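# Use held tongs to place the long loaf in the bag

## Task

With the tongs that one gripper is already holding, and without either gripper touching the loaf directly, get the long loaf inside the paper bag. At the end the bag must be upright and open, the tongs must not be touching the bag, and the jar must be upright on the tray. The loaf should not drop from much higher than the bag's height, and the bag must not be dropped or set down hard.

## Robot and tools

Robot: two arms, left_arm and right_arm, each with a two-finger parallel gripper and a wrist camera. One gripper starts out already holding the tongs; grip the loaf only with the tongs, never with the fingers.

Frame: every position and quaternion lives in one scene frame. Its origin is at table-top height, halfway between the nominal arm bases. +x points out over the table, +z points up, and left_arm sits on the +y side (this has nothing to do with left or right in the images). Calibrated bases: left_arm at (-0.027, +0.271, +0.015) m, right_arm at (-0.046, -0.321, +0.024) m, both rotated almost not at all about z. The gripper's fingers extend along its own +z axis and close along its own y axis. end_effector_position is the point between the finger pads, roughly 1 cm short of the tips. Reported hand positions get less accurate at long reach.

Row layout (shared by execute_actions and move): 16 numbers, always covering both arms even if only one moves: x, y, z, qw, qx, qy, qz, opening for left_arm, followed by the same eight for right_arm. x, y, z are an absolute target in metres for end_effector_position; qw, qx, qy, qz are an absolute target orientation, w first. Opening runs from -1 (closed) to +1 (fully open, 0.094 m) and is an absolute finger command, not a change.

execute_actions(actions, cameras): actions is a list of actions; each action is a table of at most 15 rows, one row per 1/30 s step, and if fewer than 15 rows are given the last one repeats to fill the 15 steps. Each target must lie within 0.6 m of that gripper's position at the start of the action along each of the gripper's own axes, or the action is rejected for both arms; a malformed action, or a first action failing this check against the latest reported state, rejects the whole call. An empty list just reports state and images. Every step the controller clips your target to within 100 mm and 20 degrees of the measured pose, so one action may stop short; the result's Hand target line shows where each arm is actually being driven, and you send the remainder next time. To keep an arm still, resend the exact pose from the last result before it began holding, with its intended opening, and repeat that same quaternion every row rather than the drifted reported one. To leave a gripper alone, send its current command again; writing 0 is a real command.

move(target, speed, blend, opening_speed, blocking, cameras): target is one 16-number row or a list of up to 15 rows differing only in pose; each gripper travels in a straight line from its Hand target to the absolute pose, turning the short way. The 0.6 m check does not apply. speed is m/s, 0.002 to 0.5, default 0.25 (rotation limited to twice that in rad/s), one value or one per target. blend (m) rounds corners between list targets; 0 stops at each. opening_speed (0.2 or more per second on the -1..1 scale) ramps the fingers; otherwise the opening is applied immediately. Paths cap at 10 s and ignore obstacles and the other arm. Faster moves track worse, overshoot more and hit harder. blocking=false returns after about 0.5 s while motion continues; use wait or stop before sending execute_actions. The move: line reports done, off_target, moving, held or fault; done means within 10 mm and 2 degrees, and says nothing about contact. limits=paced means clipping, limits=held means a safety check withheld steps.

wait(seconds 0 to 10) lets time pass with last commands held. stop() brakes a running move. zoom_image(camera, region [x0, y0, x1, y1] in pixels, at most 504 by 504) enlarges part of a camera's latest image; cameras: cam_head_left, cam_head_right, cam_high, cam_low, cam_left_wrist, cam_right_wrist, all 896x504. read_manual gives only licence text. finished_scene(scene) must be called twice in separate replies: the first asks you to check, the second ends the scene for good and reports success.

Reading results: grip_measured uses the opening scale and reads up to about 1.6 mm wide when empty, and narrower than the object under squeeze. grip_effort_nm is motor effort (negative closing), not pad force. Joint torques include gravity and friction; joints 1-3 wrap at ±28 N m. A resting gripper can sit about 1 cm off its commanded pose without touching anything. pose unreachable means the clearance check withheld that arm's command; it does not guard gripper-against-gripper contact. Step readings list positions during actions; HELD marks withheld steps.

Avoid: opening the tongs-holding gripper by accident, releasing the loaf high above the bag, knocking over or dragging the bag or jar, pushing things off the table, fast contacts, pressing past contact, and collisions between the arms. Keep arms from staying stretched or straining, since motors heat (MOTOR HOT at 75 °C, fold-away fault at 90 °C). Loose objects may occasionally get a small nudge from outside.

Each tool is called after "Request:" as a command line: name --argument value for each argument, lists and objects as JSON in quotes; but a table of rows of numbers goes row by row, as --pt "numbers of a row", without its own name.

## Session

Request:
execute_actions --actions '[]'

Scene clock: 0.00 s.
left_arm: end_effector_position=(+0.3197, +0.4492, +0.2195) grip_measured=-0.283 grip_effort_nm=n/a end_effector_quat_wxyz=(+0.310, -0.091, +0.946, +0.028) | right_arm: end_effector_position=(+0.3350, -0.3027, +0.4308) grip_measured=+1.000 grip_effort_nm=n/a end_effector_quat_wxyz=(+0.707, -0.016, +0.707, +0.016)
Joint positions: left_arm=[0.561 1.492 1.352 -0.833 0.227 0.313 0.034] | right_arm=[0 1.047 1.047 0 0 0 0.094]
Joint velocities: left_arm=[-0.012 -0.002 -0.007 -0.022 0.022 0.007 0.001] | right_arm=[0.012 -0.002 -0.007 -0.022 0.022 -0.022 0]
Joint torques (N m): no reading
Heat: left arm: 37 °C; right arm: 39 °C.
Hand target: left_arm +0.3199, +0.4484, +0.2233; +0.314, -0.090, +0.945, +0.028 | right_arm +0.3331, -0.3028, +0.4324; +0.707, -0.016, +0.707, +0.016
Tool commands: left_gripper/opening=-0.286542 right_gripper/opening=+1.0

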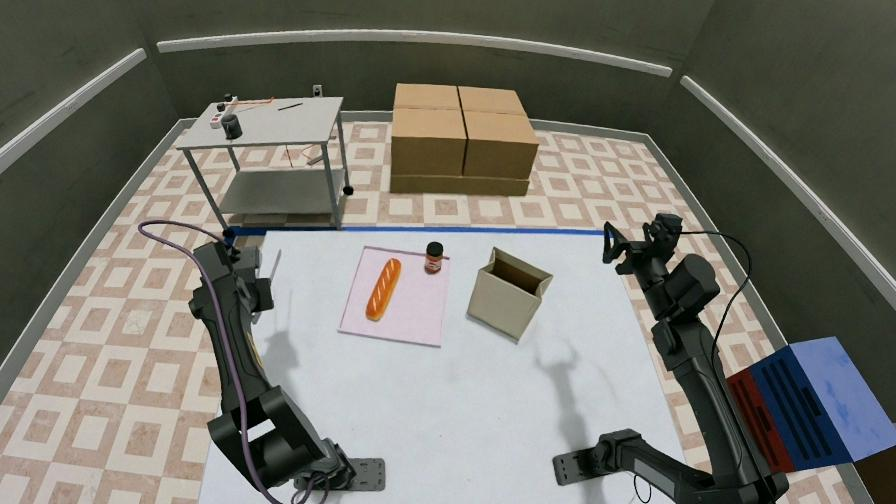

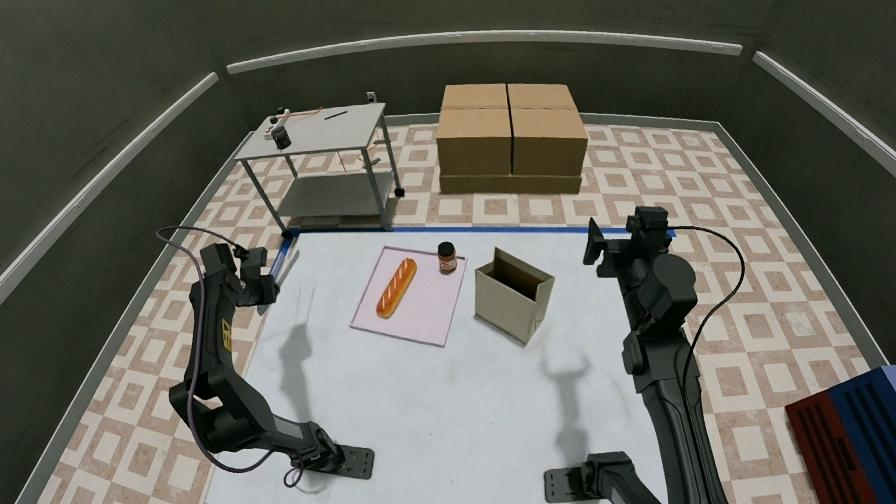

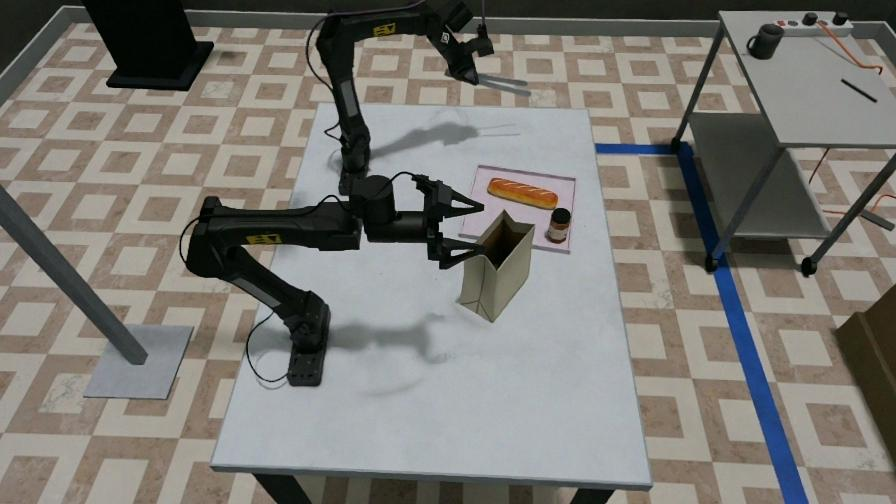

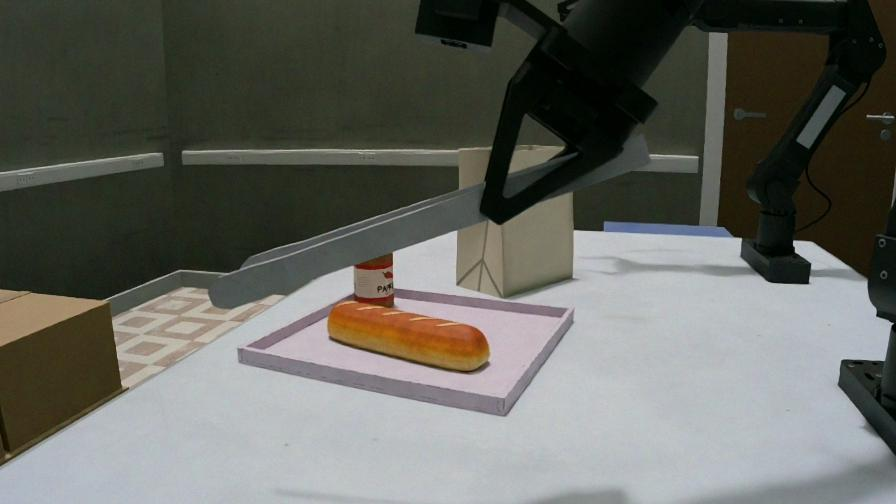

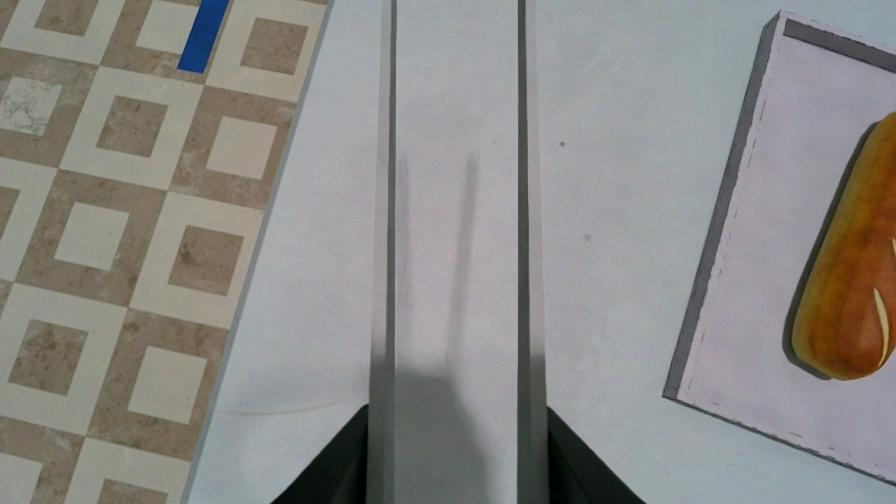

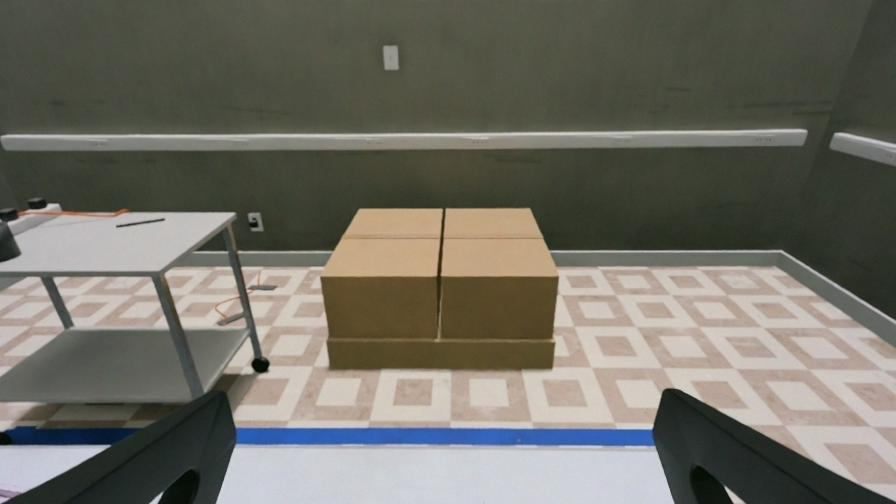

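Request:
zoom_image --camera "cam_low" --region '[200, 0, 700, 420]'

Request:
zoom_image --camera "cam_left_wrist" --region '[200, 0, 700, 504]'

Request:
zoom_image --camera "cam_head_left" --region '[180, 200, 560, 400]'

Request:
zoom_image --camera "cam_high" --region '[300, 0, 620, 340]'

Scaled by 1.008.

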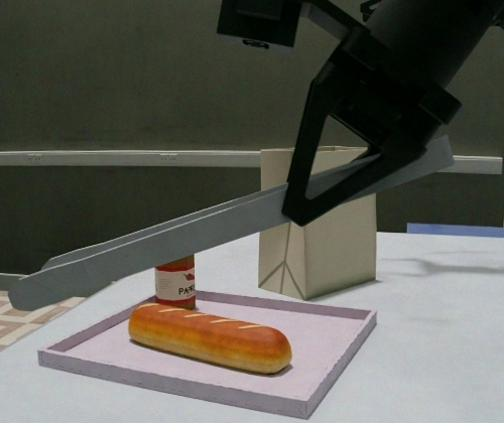

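Scaled by 1.000.

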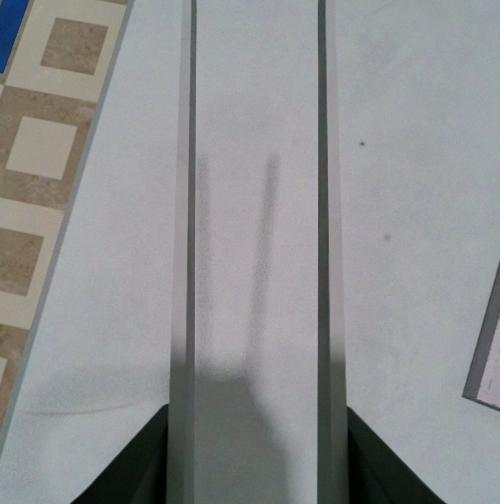

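Scaled by 1.326.

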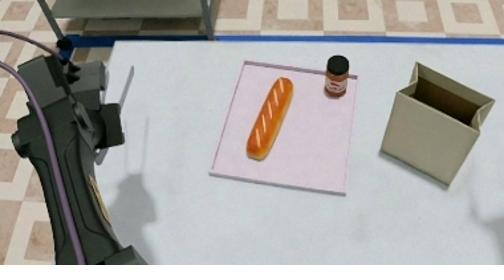

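Scaled by 1.482.

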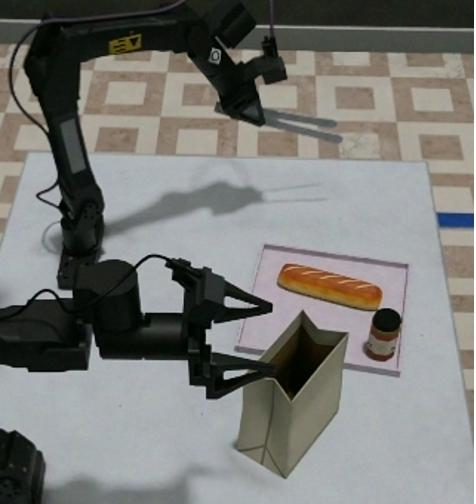

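Request:
zoom_image --camera "cam_high" --region '[430, 150, 630, 340]'

Request:
zoom_image --camera "cam_head_right" --region '[330, 220, 580, 370]'

Request:
zoom_image --camera "cam_head_left" --region '[330, 220, 580, 370]'

Request:
zoom_image --camera "cam_low" --region '[200, 130, 620, 430]'

Scaled by 2.520.

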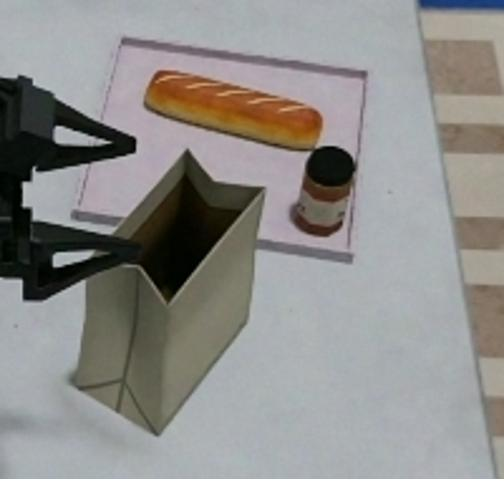

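Scaled by 2.016.

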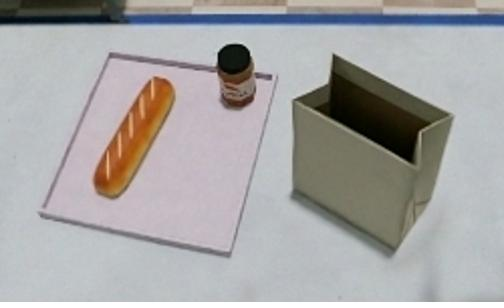

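Scaled by 2.016.

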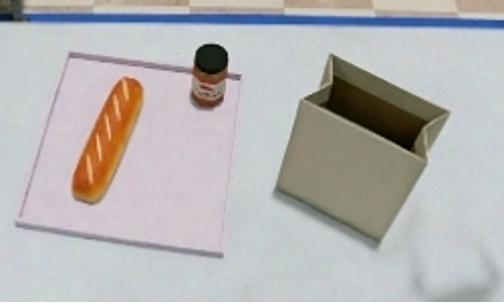

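Scaled by 1.200.

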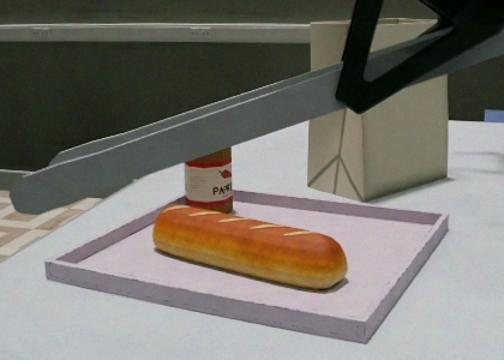

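Request:
zoom_image --camera "cam_low" --region '[310, 280, 510, 390]'

Request:
zoom_image --camera "cam_head_right" --region '[340, 230, 480, 350]'

Request:
zoom_image --camera "cam_high" --region '[460, 150, 600, 260]'

Request:
zoom_image --camera "cam_left_wrist" --region '[340, 0, 580, 135]'

Request:
zoom_image --camera "cam_left_wrist" --region '[260, 340, 660, 504]'

Scaled by 2.520.

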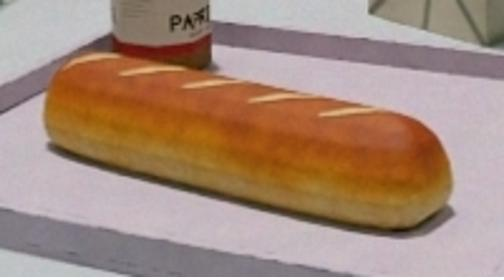

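Scaled by 3.600.

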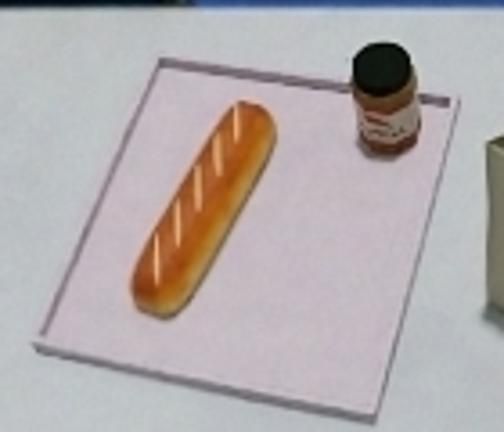

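Scaled by 3.600.

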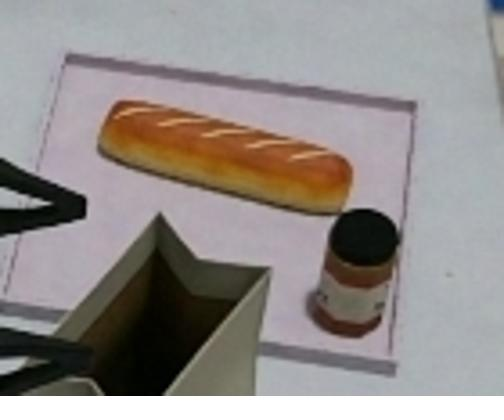

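Scaled by 2.100.

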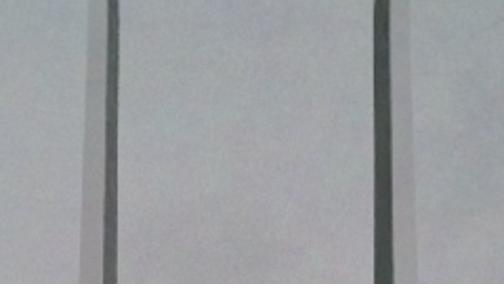

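Scaled by 1.260.

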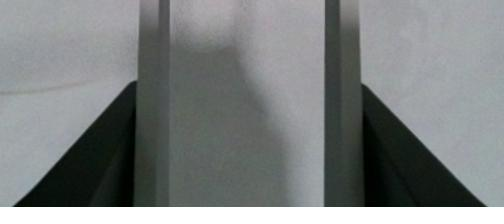

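Request:
move --target '[0.374, 0.217, 0.265, 0.1291, 0.1465, 0.9805, -0.0193, -0.2865, 0.3350, -0.3027, 0.4308, 0.707, -0.016, 0.707, 0.016, 1.0]' --speed 0.15

Scene clock: 241.07 s.
left_arm: end_effector_position=(+0.3691, +0.2182, +0.2664) grip_measured=-0.283 grip_effort_nm=-0.212 end_effector_quat_wxyz=(+0.138, +0.149, +0.979, -0.022) | right_arm: end_effector_position=(+0.3350, -0.3027, +0.4312) grip_measured=+1.000 grip_effort_nm=0.012 end_effector_quat_wxyz=(+0.707, -0.016, +0.706, +0.016)
Joint positions: left_arm=[-0.126 1.93 2.208 -1.574 0.053 0.183 0.034] | right_arm=[0 1.047 1.047 0.001 0 0 0.094]
Joint velocities: left_arm=[0.002 -0.012 0.007 -0.007 -0.051 -0.022 -0.001] | right_arm=[0.012 -0.012 0.012 -0.081 -0.066 -0.022 0]
Joint torques (N m): left_arm=[0.27 -8.61 7.38 0.75 0.01 -0.04] | right_arm=[0.03 -2.84 8.76 1.9 0.01 -0.01]
Heat: left arm: 41 °C; right arm: 46 °C.
Hand target: left_arm +0.3740, +0.2186, +0.2644; +0.135, +0.144, +0.980, -0.021 | right_arm +0.3350, -0.3027, +0.4308; +0.707, -0.016, +0.707, +0.016
Off the commanded pose: left_arm 0.005 m, 1 deg | right_arm 0.000 m, 0 deg.
joint sent to its limit (left arm) — joint 4 (wrist pitch), lower limit. The joint targets still meet the commanded pose.
move: done
camera_calibration:
cam_left_wrist: T_world_to_cam=[[-0.296412, -0.954471, -0.0335299, 0.332455], [-0.943275, 0.287075, 0.166793, 0.279661], [-0.149573, 0.0810673, -0.985422, 0.389966], [0, 0, 0, 1]] pos_world=[0.420669, 0.205422, 0.348783]
cam_right_wrist: T_world_to_cam=[[0.0414488, -0.998992, 0.017223, -0.322399], [-0.423472, -0.0331778, -0.905302, 0.562036], [0.904961, 0.0302302, -0.42442, -0.0230829], [0, 0, 0, 1]] pos_world=[0.272258, -0.30273, 0.504568]

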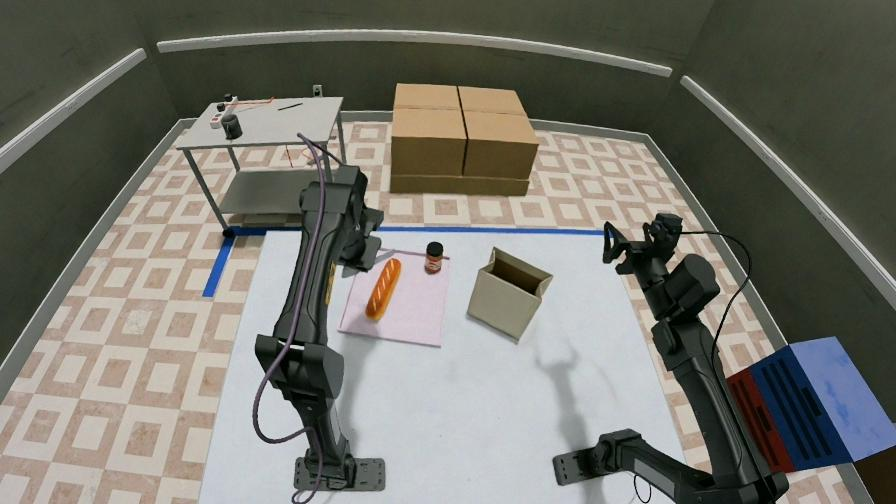

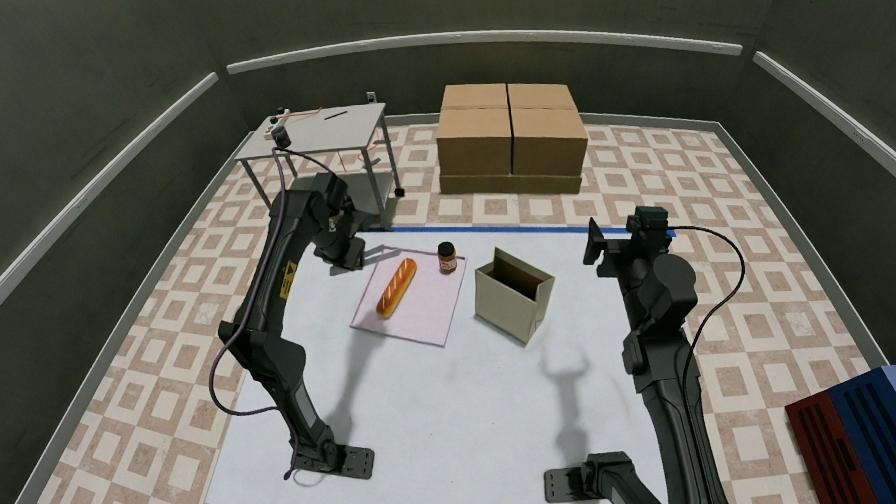

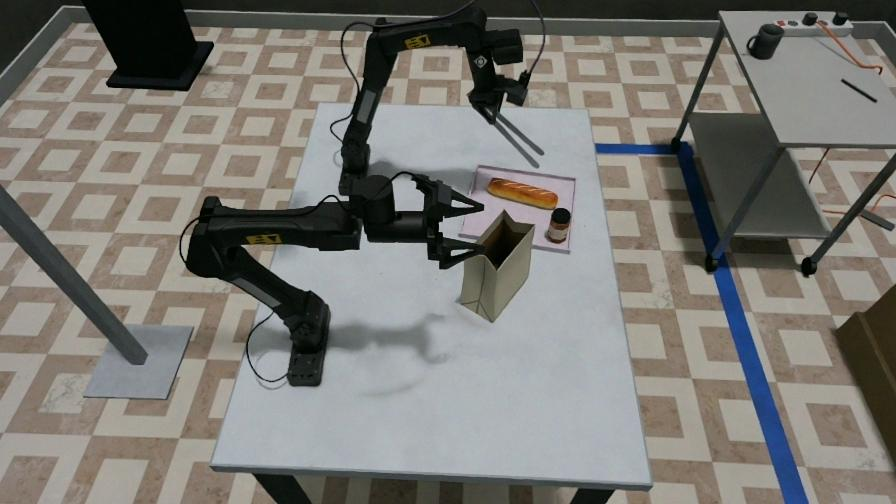

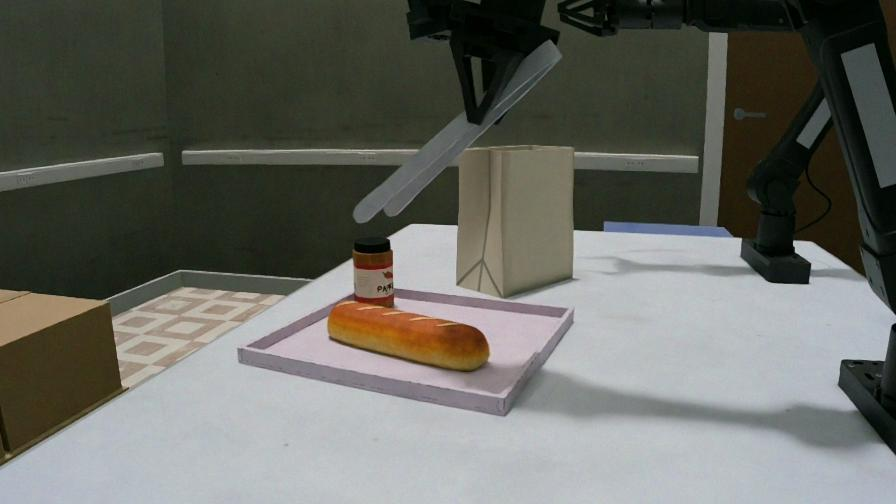

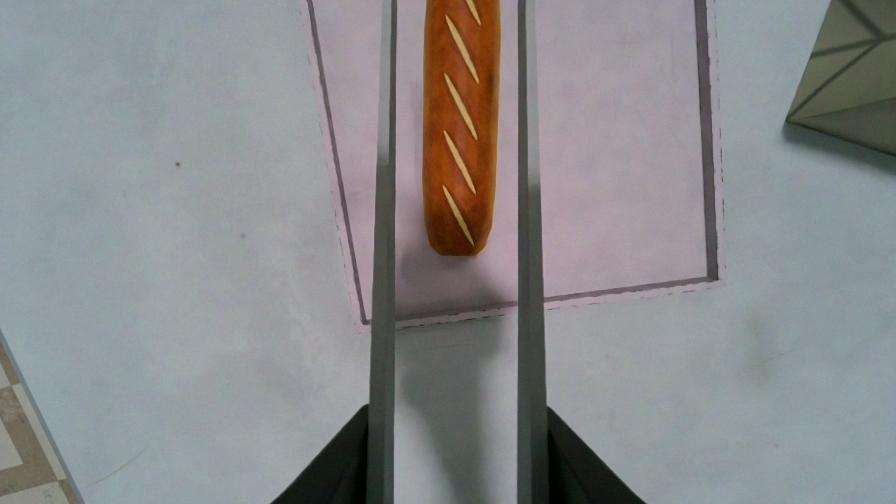

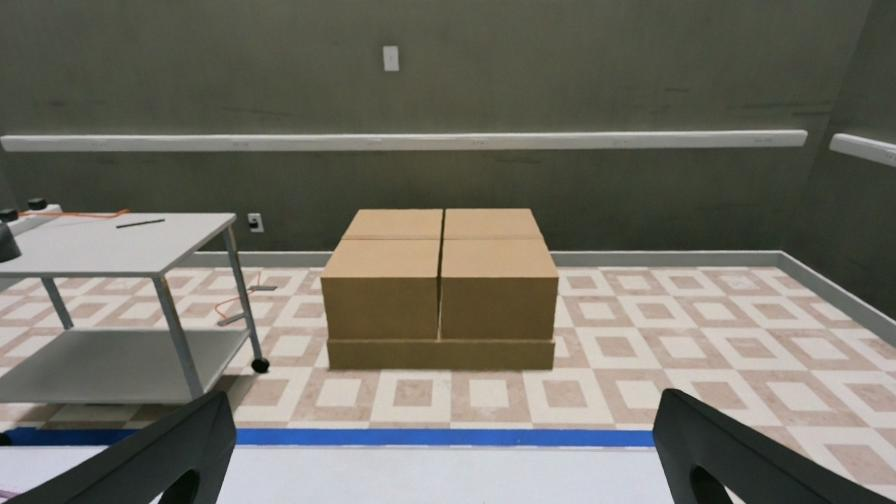

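Request:
zoom_image --camera "cam_high" --region '[450, 60, 590, 220]'

Request:
zoom_image --camera "cam_low" --region '[330, 20, 590, 240]'

Request:
zoom_image --camera "cam_left_wrist" --region '[340, 0, 580, 280]'

Scaled by 3.150.

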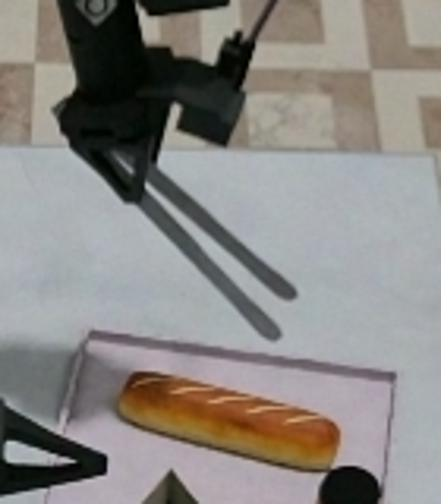

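Scaled by 1.938.

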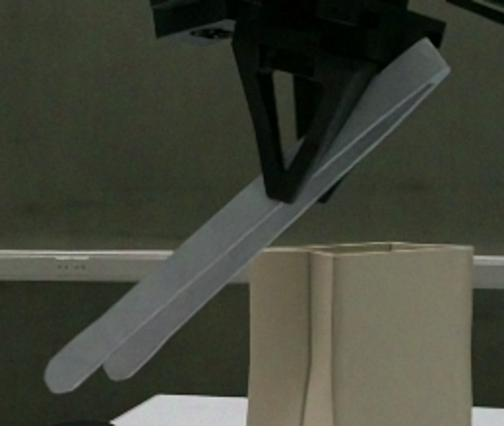

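Scaled by 1.800.

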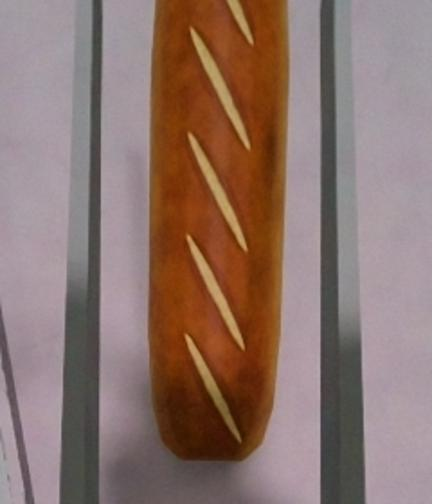

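Request:
move --target '[0.390, 0.2095, 0.20, 0.1247, 0.1535, 0.9801, -0.0195, -0.2865, 0.3350, -0.3027, 0.4308, 0.707, -0.016, 0.707, 0.016, 1.0]' --speed 0.1 --cameras '["cam_left_wrist", "cam_low", "cam_high"]'

Scene clock: 321.07 s.
left_arm: end_effector_position=(+0.3879, +0.2114, +0.2095) grip_measured=-0.283 grip_effort_nm=-0.212 end_effector_quat_wxyz=(+0.130, +0.155, +0.979, -0.020) | right_arm: end_effector_position=(+0.3350, -0.3027, +0.4314) grip_measured=+1.000 grip_effort_nm=0.012 end_effector_quat_wxyz=(+0.708, -0.016, +0.706, +0.016)
Joint positions: left_arm=[-0.139 1.93 1.967 -1.349 0.048 0.183 0.034] | right_arm=[0 1.047 1.047 0.002 0 0 0.094]
Joint velocities: left_arm=[-0.007 0.007 0.017 0.022 -0.007 -0.081 -0.001] | right_arm=[-0.012 0.012 0.007 0.022 -0.095 -0.081 0]
Joint torques (N m): left_arm=[-0.39 -10.32 4.64 0.94 0.01 -0.05] | right_arm=[0.03 -2.84 8.77 1.91 0.01 -0.01]
Heat: left arm: 41 °C; right arm: 50 °C.
Hand target: left_arm +0.3905, +0.2097, +0.2003; +0.124, +0.153, +0.980, -0.020 | right_arm +0.3350, -0.3027, +0.4308; +0.707, -0.016, +0.707, +0.016
Off the commanded pose: left_arm 0.010 m, 1 deg | right_arm 0.001 m, 0 deg.
move: done
camera_calibration:
cam_left_wrist: T_world_to_cam=[[-0.307979, -0.950734, -0.0354172, 0.333728], [-0.937145, 0.296737, 0.183595, 0.300887], [-0.16404, 0.0897343, -0.982364, 0.340344], [0, 0, 0, 1]] pos_world=[0.440586, 0.197462, 0.29092]
Images, in order (width x height): cam_high 896x504, cam_low 896x504, cam_left_wrist 896x504.

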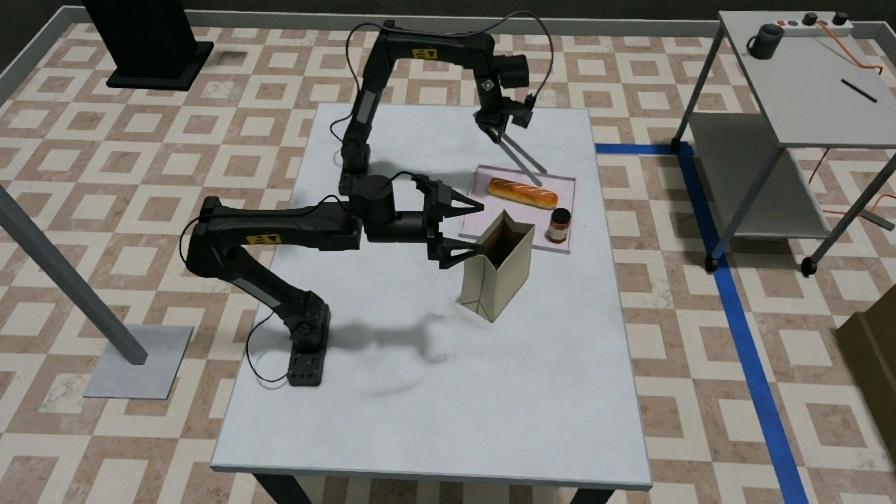

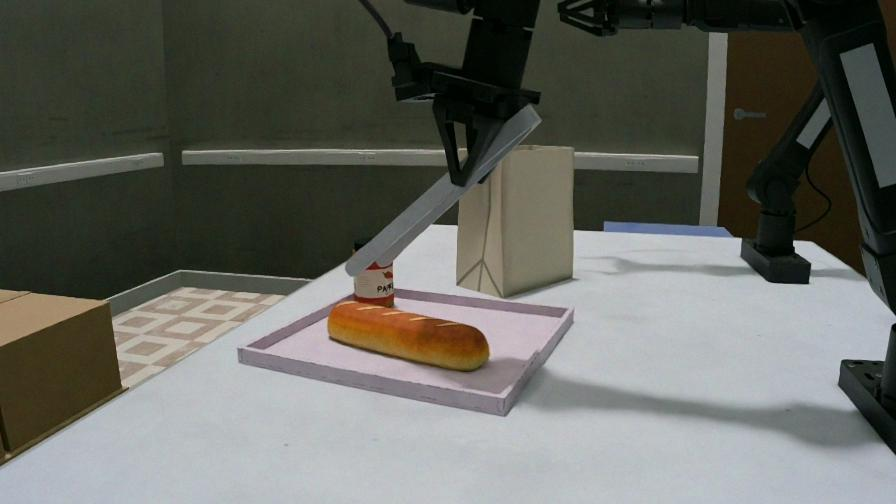

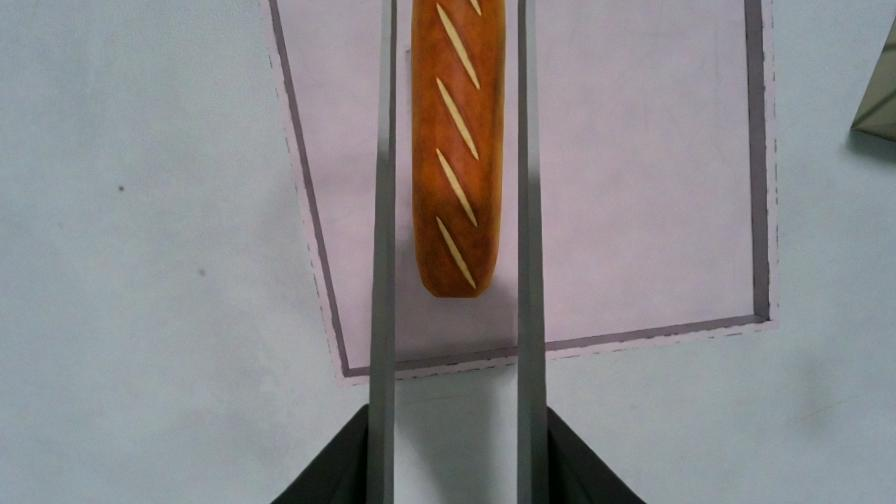

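Request:
move --target '[0.397, 0.2072, 0.163, 0.1247, 0.1545, 0.9800, -0.0197, -0.2865, 0.3350, -0.3027, 0.4308, 0.707, -0.016, 0.707, 0.016, 1.0]' --speed 0.06 --cameras '["cam_left_wrist", "cam_low", "cam_high"]'

Scene clock: 335.00 s.
left_arm: end_effector_position=(+0.3959, +0.2095, +0.1736) grip_measured=-0.283 grip_effort_nm=-0.208 end_effector_quat_wxyz=(+0.131, +0.156, +0.979, -0.020) | right_arm: end_effector_position=(+0.3350, -0.3027, +0.4315) grip_measured=+1.000 grip_effort_nm=0.007 end_effector_quat_wxyz=(+0.708, -0.016, +0.706, +0.016)
Joint positions: left_arm=[-0.142 1.93 1.821 -1.2 0.048 0.183 0.034] | right_arm=[0 1.047 1.047 0.003 0 0 0.094]
Joint velocities: left_arm=[-0.007 -0.002 -0.012 -0.081 -0.007 -0.051 -0.001] | right_arm=[0.012 -0.017 -0.002 0.037 -0.037 -0.022 0]
Joint torques (N m): left_arm=[-0.58 -10.58 4.46 0.96 -0.02 -0.09] | right_arm=[0.02 -2.84 8.77 1.9 0.01 -0.01]
Heat: left arm: 42 °C; right arm: 50 °C.
Hand target: left_arm +0.3972, +0.2073, +0.1631; +0.124, +0.154, +0.980, -0.020 | right_arm +0.3350, -0.3027, +0.4308; +0.707, -0.016, +0.707, +0.016
Off the commanded pose: left_arm 0.011 m, 1 deg | right_arm 0.001 m, 0 deg.
move: off_target (left_arm)
camera_calibration:
cam_left_wrist: T_world_to_cam=[[-0.309951, -0.950058, -0.0363477, 0.333895], [-0.937052, 0.298794, 0.180708, 0.315596], [-0.160823, 0.0900702, -0.982865, 0.305348], [0, 0, 0, 1]] pos_world=[0.448328, 0.195419, 0.255222]
Images, in order (width x height): cam_high 896x504, cam_low 896x504, cam_left_wrist 896x504.

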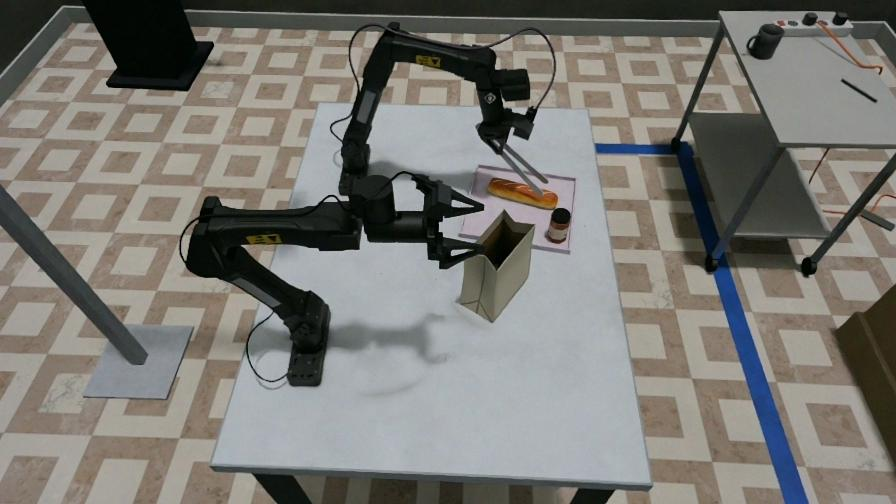

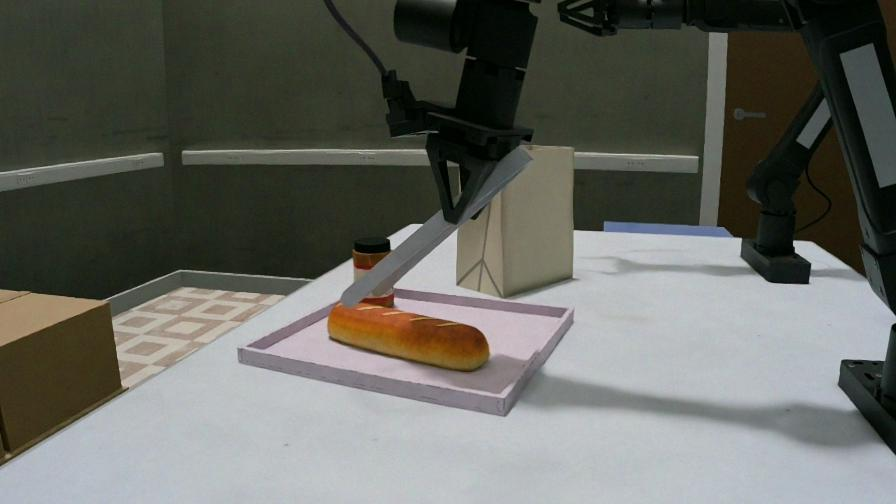

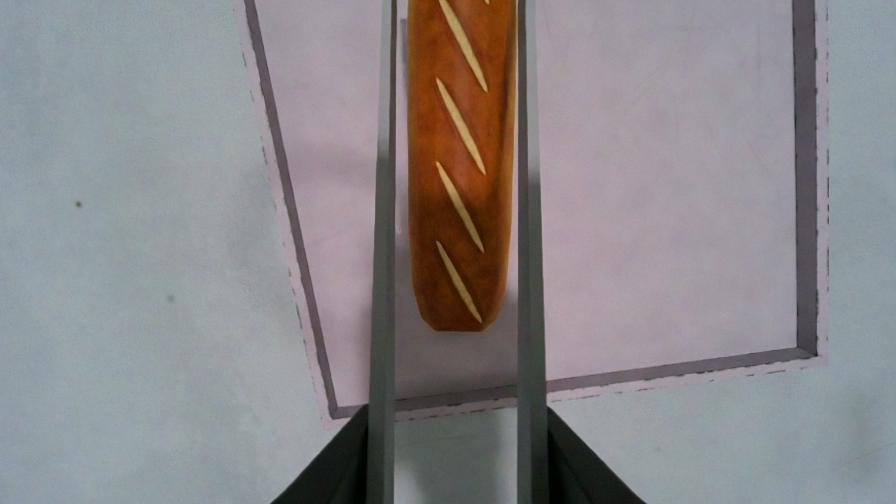

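Request:
move --pt "0.397 0.2040 0.153 0.1247 0.1545 0.9800 -0.0197 -0.2865 0.3350 -0.3027 0.4308 0.707 -0.016 0.707 0.016 1.0" --pt "0.397 0.2040 0.140 0.1247 0.1545 0.9800 -0.0197 -0.2865 0.3350 -0.3027 0.4308 0.707 -0.016 0.707 0.016 1.0" --speed 0.05 --cameras '["cam_left_wrist", "cam_low", "cam_high"]'

Scene clock: 348.53 s.
left_arm: end_effector_position=(+0.3970, +0.2058, +0.1495) grip_measured=-0.283 grip_effort_nm=-0.212 end_effector_quat_wxyz=(+0.130, +0.157, +0.979, -0.019) | right_arm: end_effector_position=(+0.3350, -0.3027, +0.4316) grip_measured=+1.000 grip_effort_nm=0.017 end_effector_quat_wxyz=(+0.708, -0.016, +0.706, +0.016)
Joint positions: left_arm=[-0.152 1.93 1.726 -1.107 0.043 0.173 0.034] | right_arm=[0 1.047 1.047 0.003 0 0 0.094]
Joint velocities: left_arm=[0.002 -0.002 0.002 -0.051 -0.066 -0.022 -0.001] | right_arm=[-0.012 -0.007 -0.022 -0.051 0.051 0.037 0]
Joint torques (N m): left_arm=[-0.36 -11.04 4.71 1 0.04 -0.03] | right_arm=[0.02 -2.84 8.77 1.9 0.01 -0.01]
Heat: left arm: 43 °C; right arm: 51 °C.
Hand target: left_arm +0.3973, +0.2041, +0.1401; +0.125, +0.154, +0.980, -0.020 | right_arm +0.3350, -0.3027, +0.4308; +0.707, -0.016, +0.707, +0.016
Off the commanded pose: left_arm 0.010 m, 1 deg | right_arm 0.001 m, 0 deg.
move: done
camera_calibration:
cam_left_wrist: T_world_to_cam=[[-0.310199, -0.949899, -0.0383151, 0.330188], [-0.936637, 0.298471, 0.183372, 0.321514], [-0.162749, 0.0927691, -0.982297, 0.282259], [0, 0, 0, 1]] pos_world=[0.449503, 0.191498, 0.230957]
Images, in order (width x height): cam_high 896x504, cam_low 896x504, cam_left_wrist 896x504.

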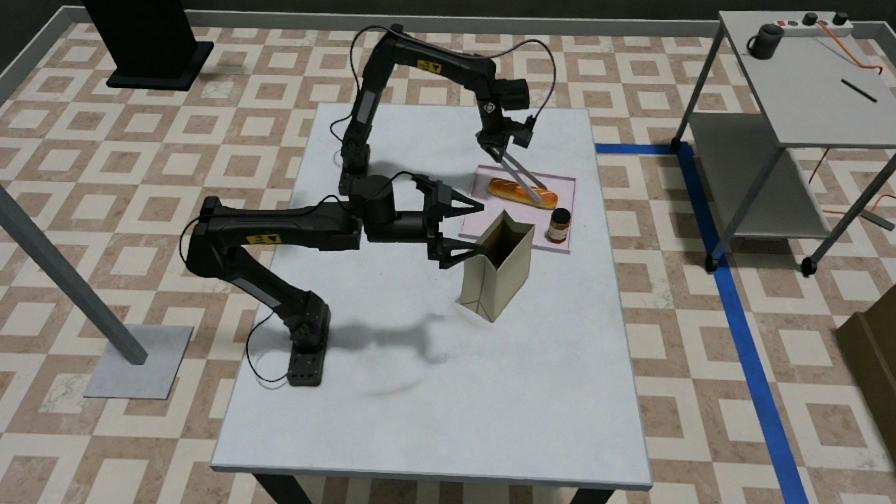

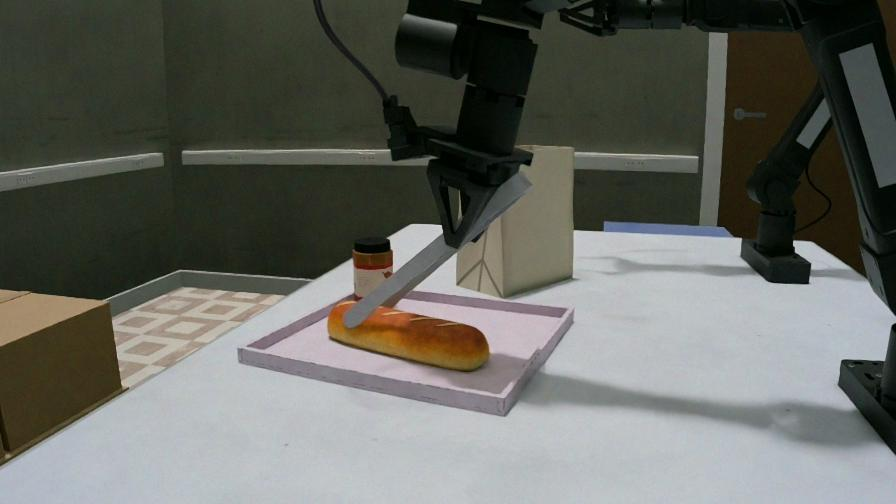

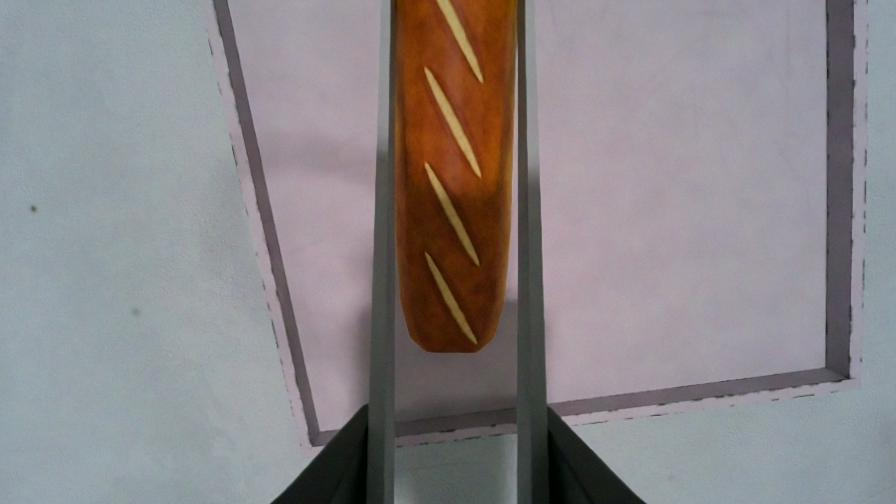

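Request:
move --target '[0.397, 0.2040, 0.140, 0.1247, 0.1545, 0.9800, -0.0197, -0.46, 0.3350, -0.3027, 0.4308, 0.707, -0.016, 0.707, 0.016, 1.0]' --speed 0.05 --opening_speed 0.2 --cameras '["cam_left_wrist", "cam_low", "cam_high"]'

Scene clock: 359.63 s.
left_arm: end_effector_position=(+0.3972, +0.2058, +0.1496) grip_measured=-0.453 grip_effort_nm=-0.408 end_effector_quat_wxyz=(+0.131, +0.156, +0.979, -0.019) | right_arm: end_effector_position=(+0.3350, -0.3027, +0.4316) grip_measured=+1.000 grip_effort_nm=0.007 end_effector_quat_wxyz=(+0.708, -0.016, +0.706, +0.016)
Joint positions: left_arm=[-0.152 1.93 1.726 -1.106 0.042 0.173 0.026] | right_arm=[0 1.047 1.047 0.003 0 0 0.094]
Joint velocities: left_arm=[-0.007 0.002 0.012 0.022 -0.051 0.007 0] | right_arm=[-0.012 0.007 -0.012 0.022 -0.037 -0.095 0]
Joint torques (N m): left_arm=[-0.29 -11.18 4.48 0.93 0.05 -0.06] | right_arm=[0.02 -2.84 8.76 1.9 0.01 -0.01]
Heat: left arm: 43 °C; right arm: 51 °C.
Hand target: left_arm +0.3969, +0.2041, +0.1401; +0.124, +0.154, +0.980, -0.020 | right_arm +0.3350, -0.3027, +0.4308; +0.707, -0.016, +0.707, +0.016
Off the commanded pose: left_arm 0.010 m, 1 deg | right_arm 0.001 m, 0 deg.
move: done
camera_calibration:
cam_left_wrist: T_world_to_cam=[[-0.309711, -0.95004, -0.0387797, 0.330211], [-0.936988, 0.298014, 0.182324, 0.322147], [-0.161658, 0.0928038, -0.982473, 0.281957], [0, 0, 0, 1]] pos_world=[0.449698, 0.191542, 0.231086]
Images, in order (width x height): cam_high 896x504, cam_low 896x504, cam_left_wrist 896x504.

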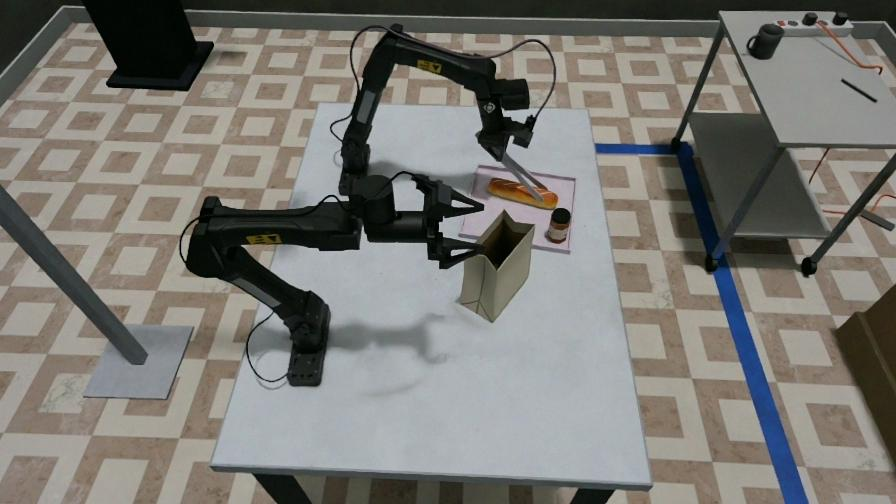

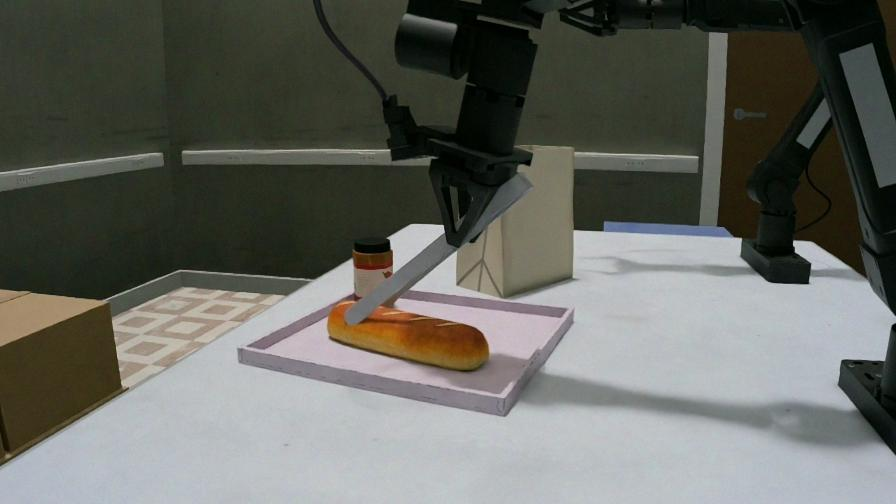

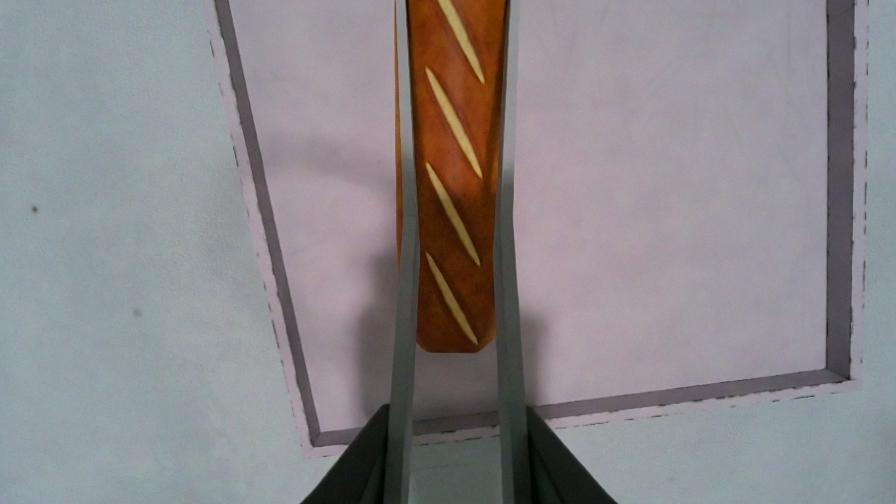

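Request:
move --target '[0.397, 0.2040, 0.140, 0.1247, 0.1545, 0.9800, -0.0197, -0.56, 0.3350, -0.3027, 0.4308, 0.707, -0.016, 0.707, 0.016, 1.0]' --speed 0.05 --opening_speed 0.25 --cameras '["cam_left_wrist"]'

Scene clock: 368.47 s.
left_arm: end_effector_position=(+0.3973, +0.2058, +0.1496) grip_measured=-0.556 grip_effort_nm=-0.847 end_effector_quat_wxyz=(+0.131, +0.156, +0.979, -0.019) | right_arm: end_effector_position=(+0.3350, -0.3027, +0.4316) grip_measured=+1.000 grip_effort_nm=0.002 end_effector_quat_wxyz=(+0.708, -0.016, +0.706, +0.016)
Joint positions: left_arm=[-0.152 1.93 1.726 -1.105 0.042 0.173 0.021] | right_arm=[0 1.047 1.047 0.003 0 0 0.094]
Joint velocities: left_arm=[0.002 -0.002 -0.007 0.051 0.007 0.037 -0.002] | right_arm=[-0.002 0.012 -0.007 -0.037 0.007 -0.007 0]
Joint torques (N m): left_arm=[-0.4 -11.02 4.38 0.95 0 -0.07] | right_arm=[0.02 -2.85 8.77 1.9 0.01 -0.01]
Heat: left arm: 44 °C; right arm: 51 °C.
Hand target: left_arm +0.3969, +0.2040, +0.1401; +0.124, +0.154, +0.980, -0.020 | right_arm +0.3350, -0.3027, +0.4308; +0.707, -0.016, +0.707, +0.016
Off the commanded pose: left_arm 0.010 m, 1 deg | right_arm 0.001 m, 0 deg.
move: done
camera_calibration:
cam_left_wrist: T_world_to_cam=[[-0.309696, -0.950042, -0.0388468, 0.330232], [-0.937056, 0.298023, 0.181954, 0.322311], [-0.161287, 0.0927521, -0.982539, 0.28187], [0, 0, 0, 1]] pos_world=[0.449758, 0.191534, 0.231131]
Images, in order (width x height): cam_left_wrist 896x504.

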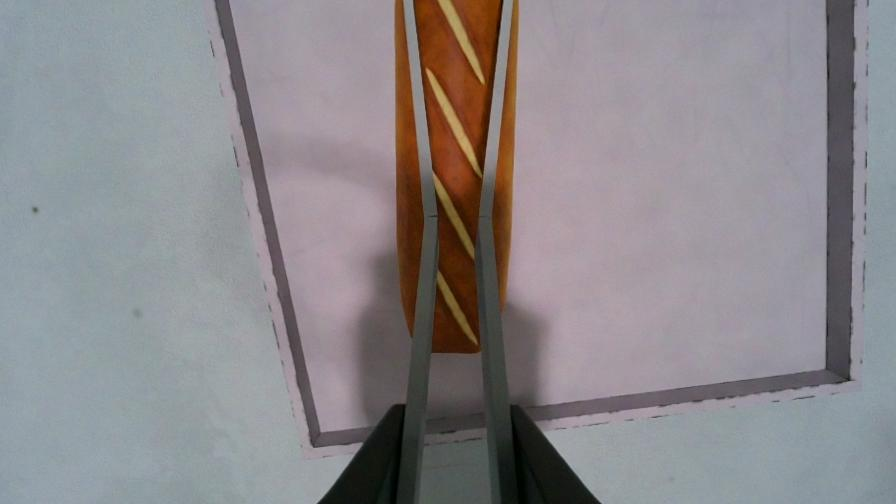

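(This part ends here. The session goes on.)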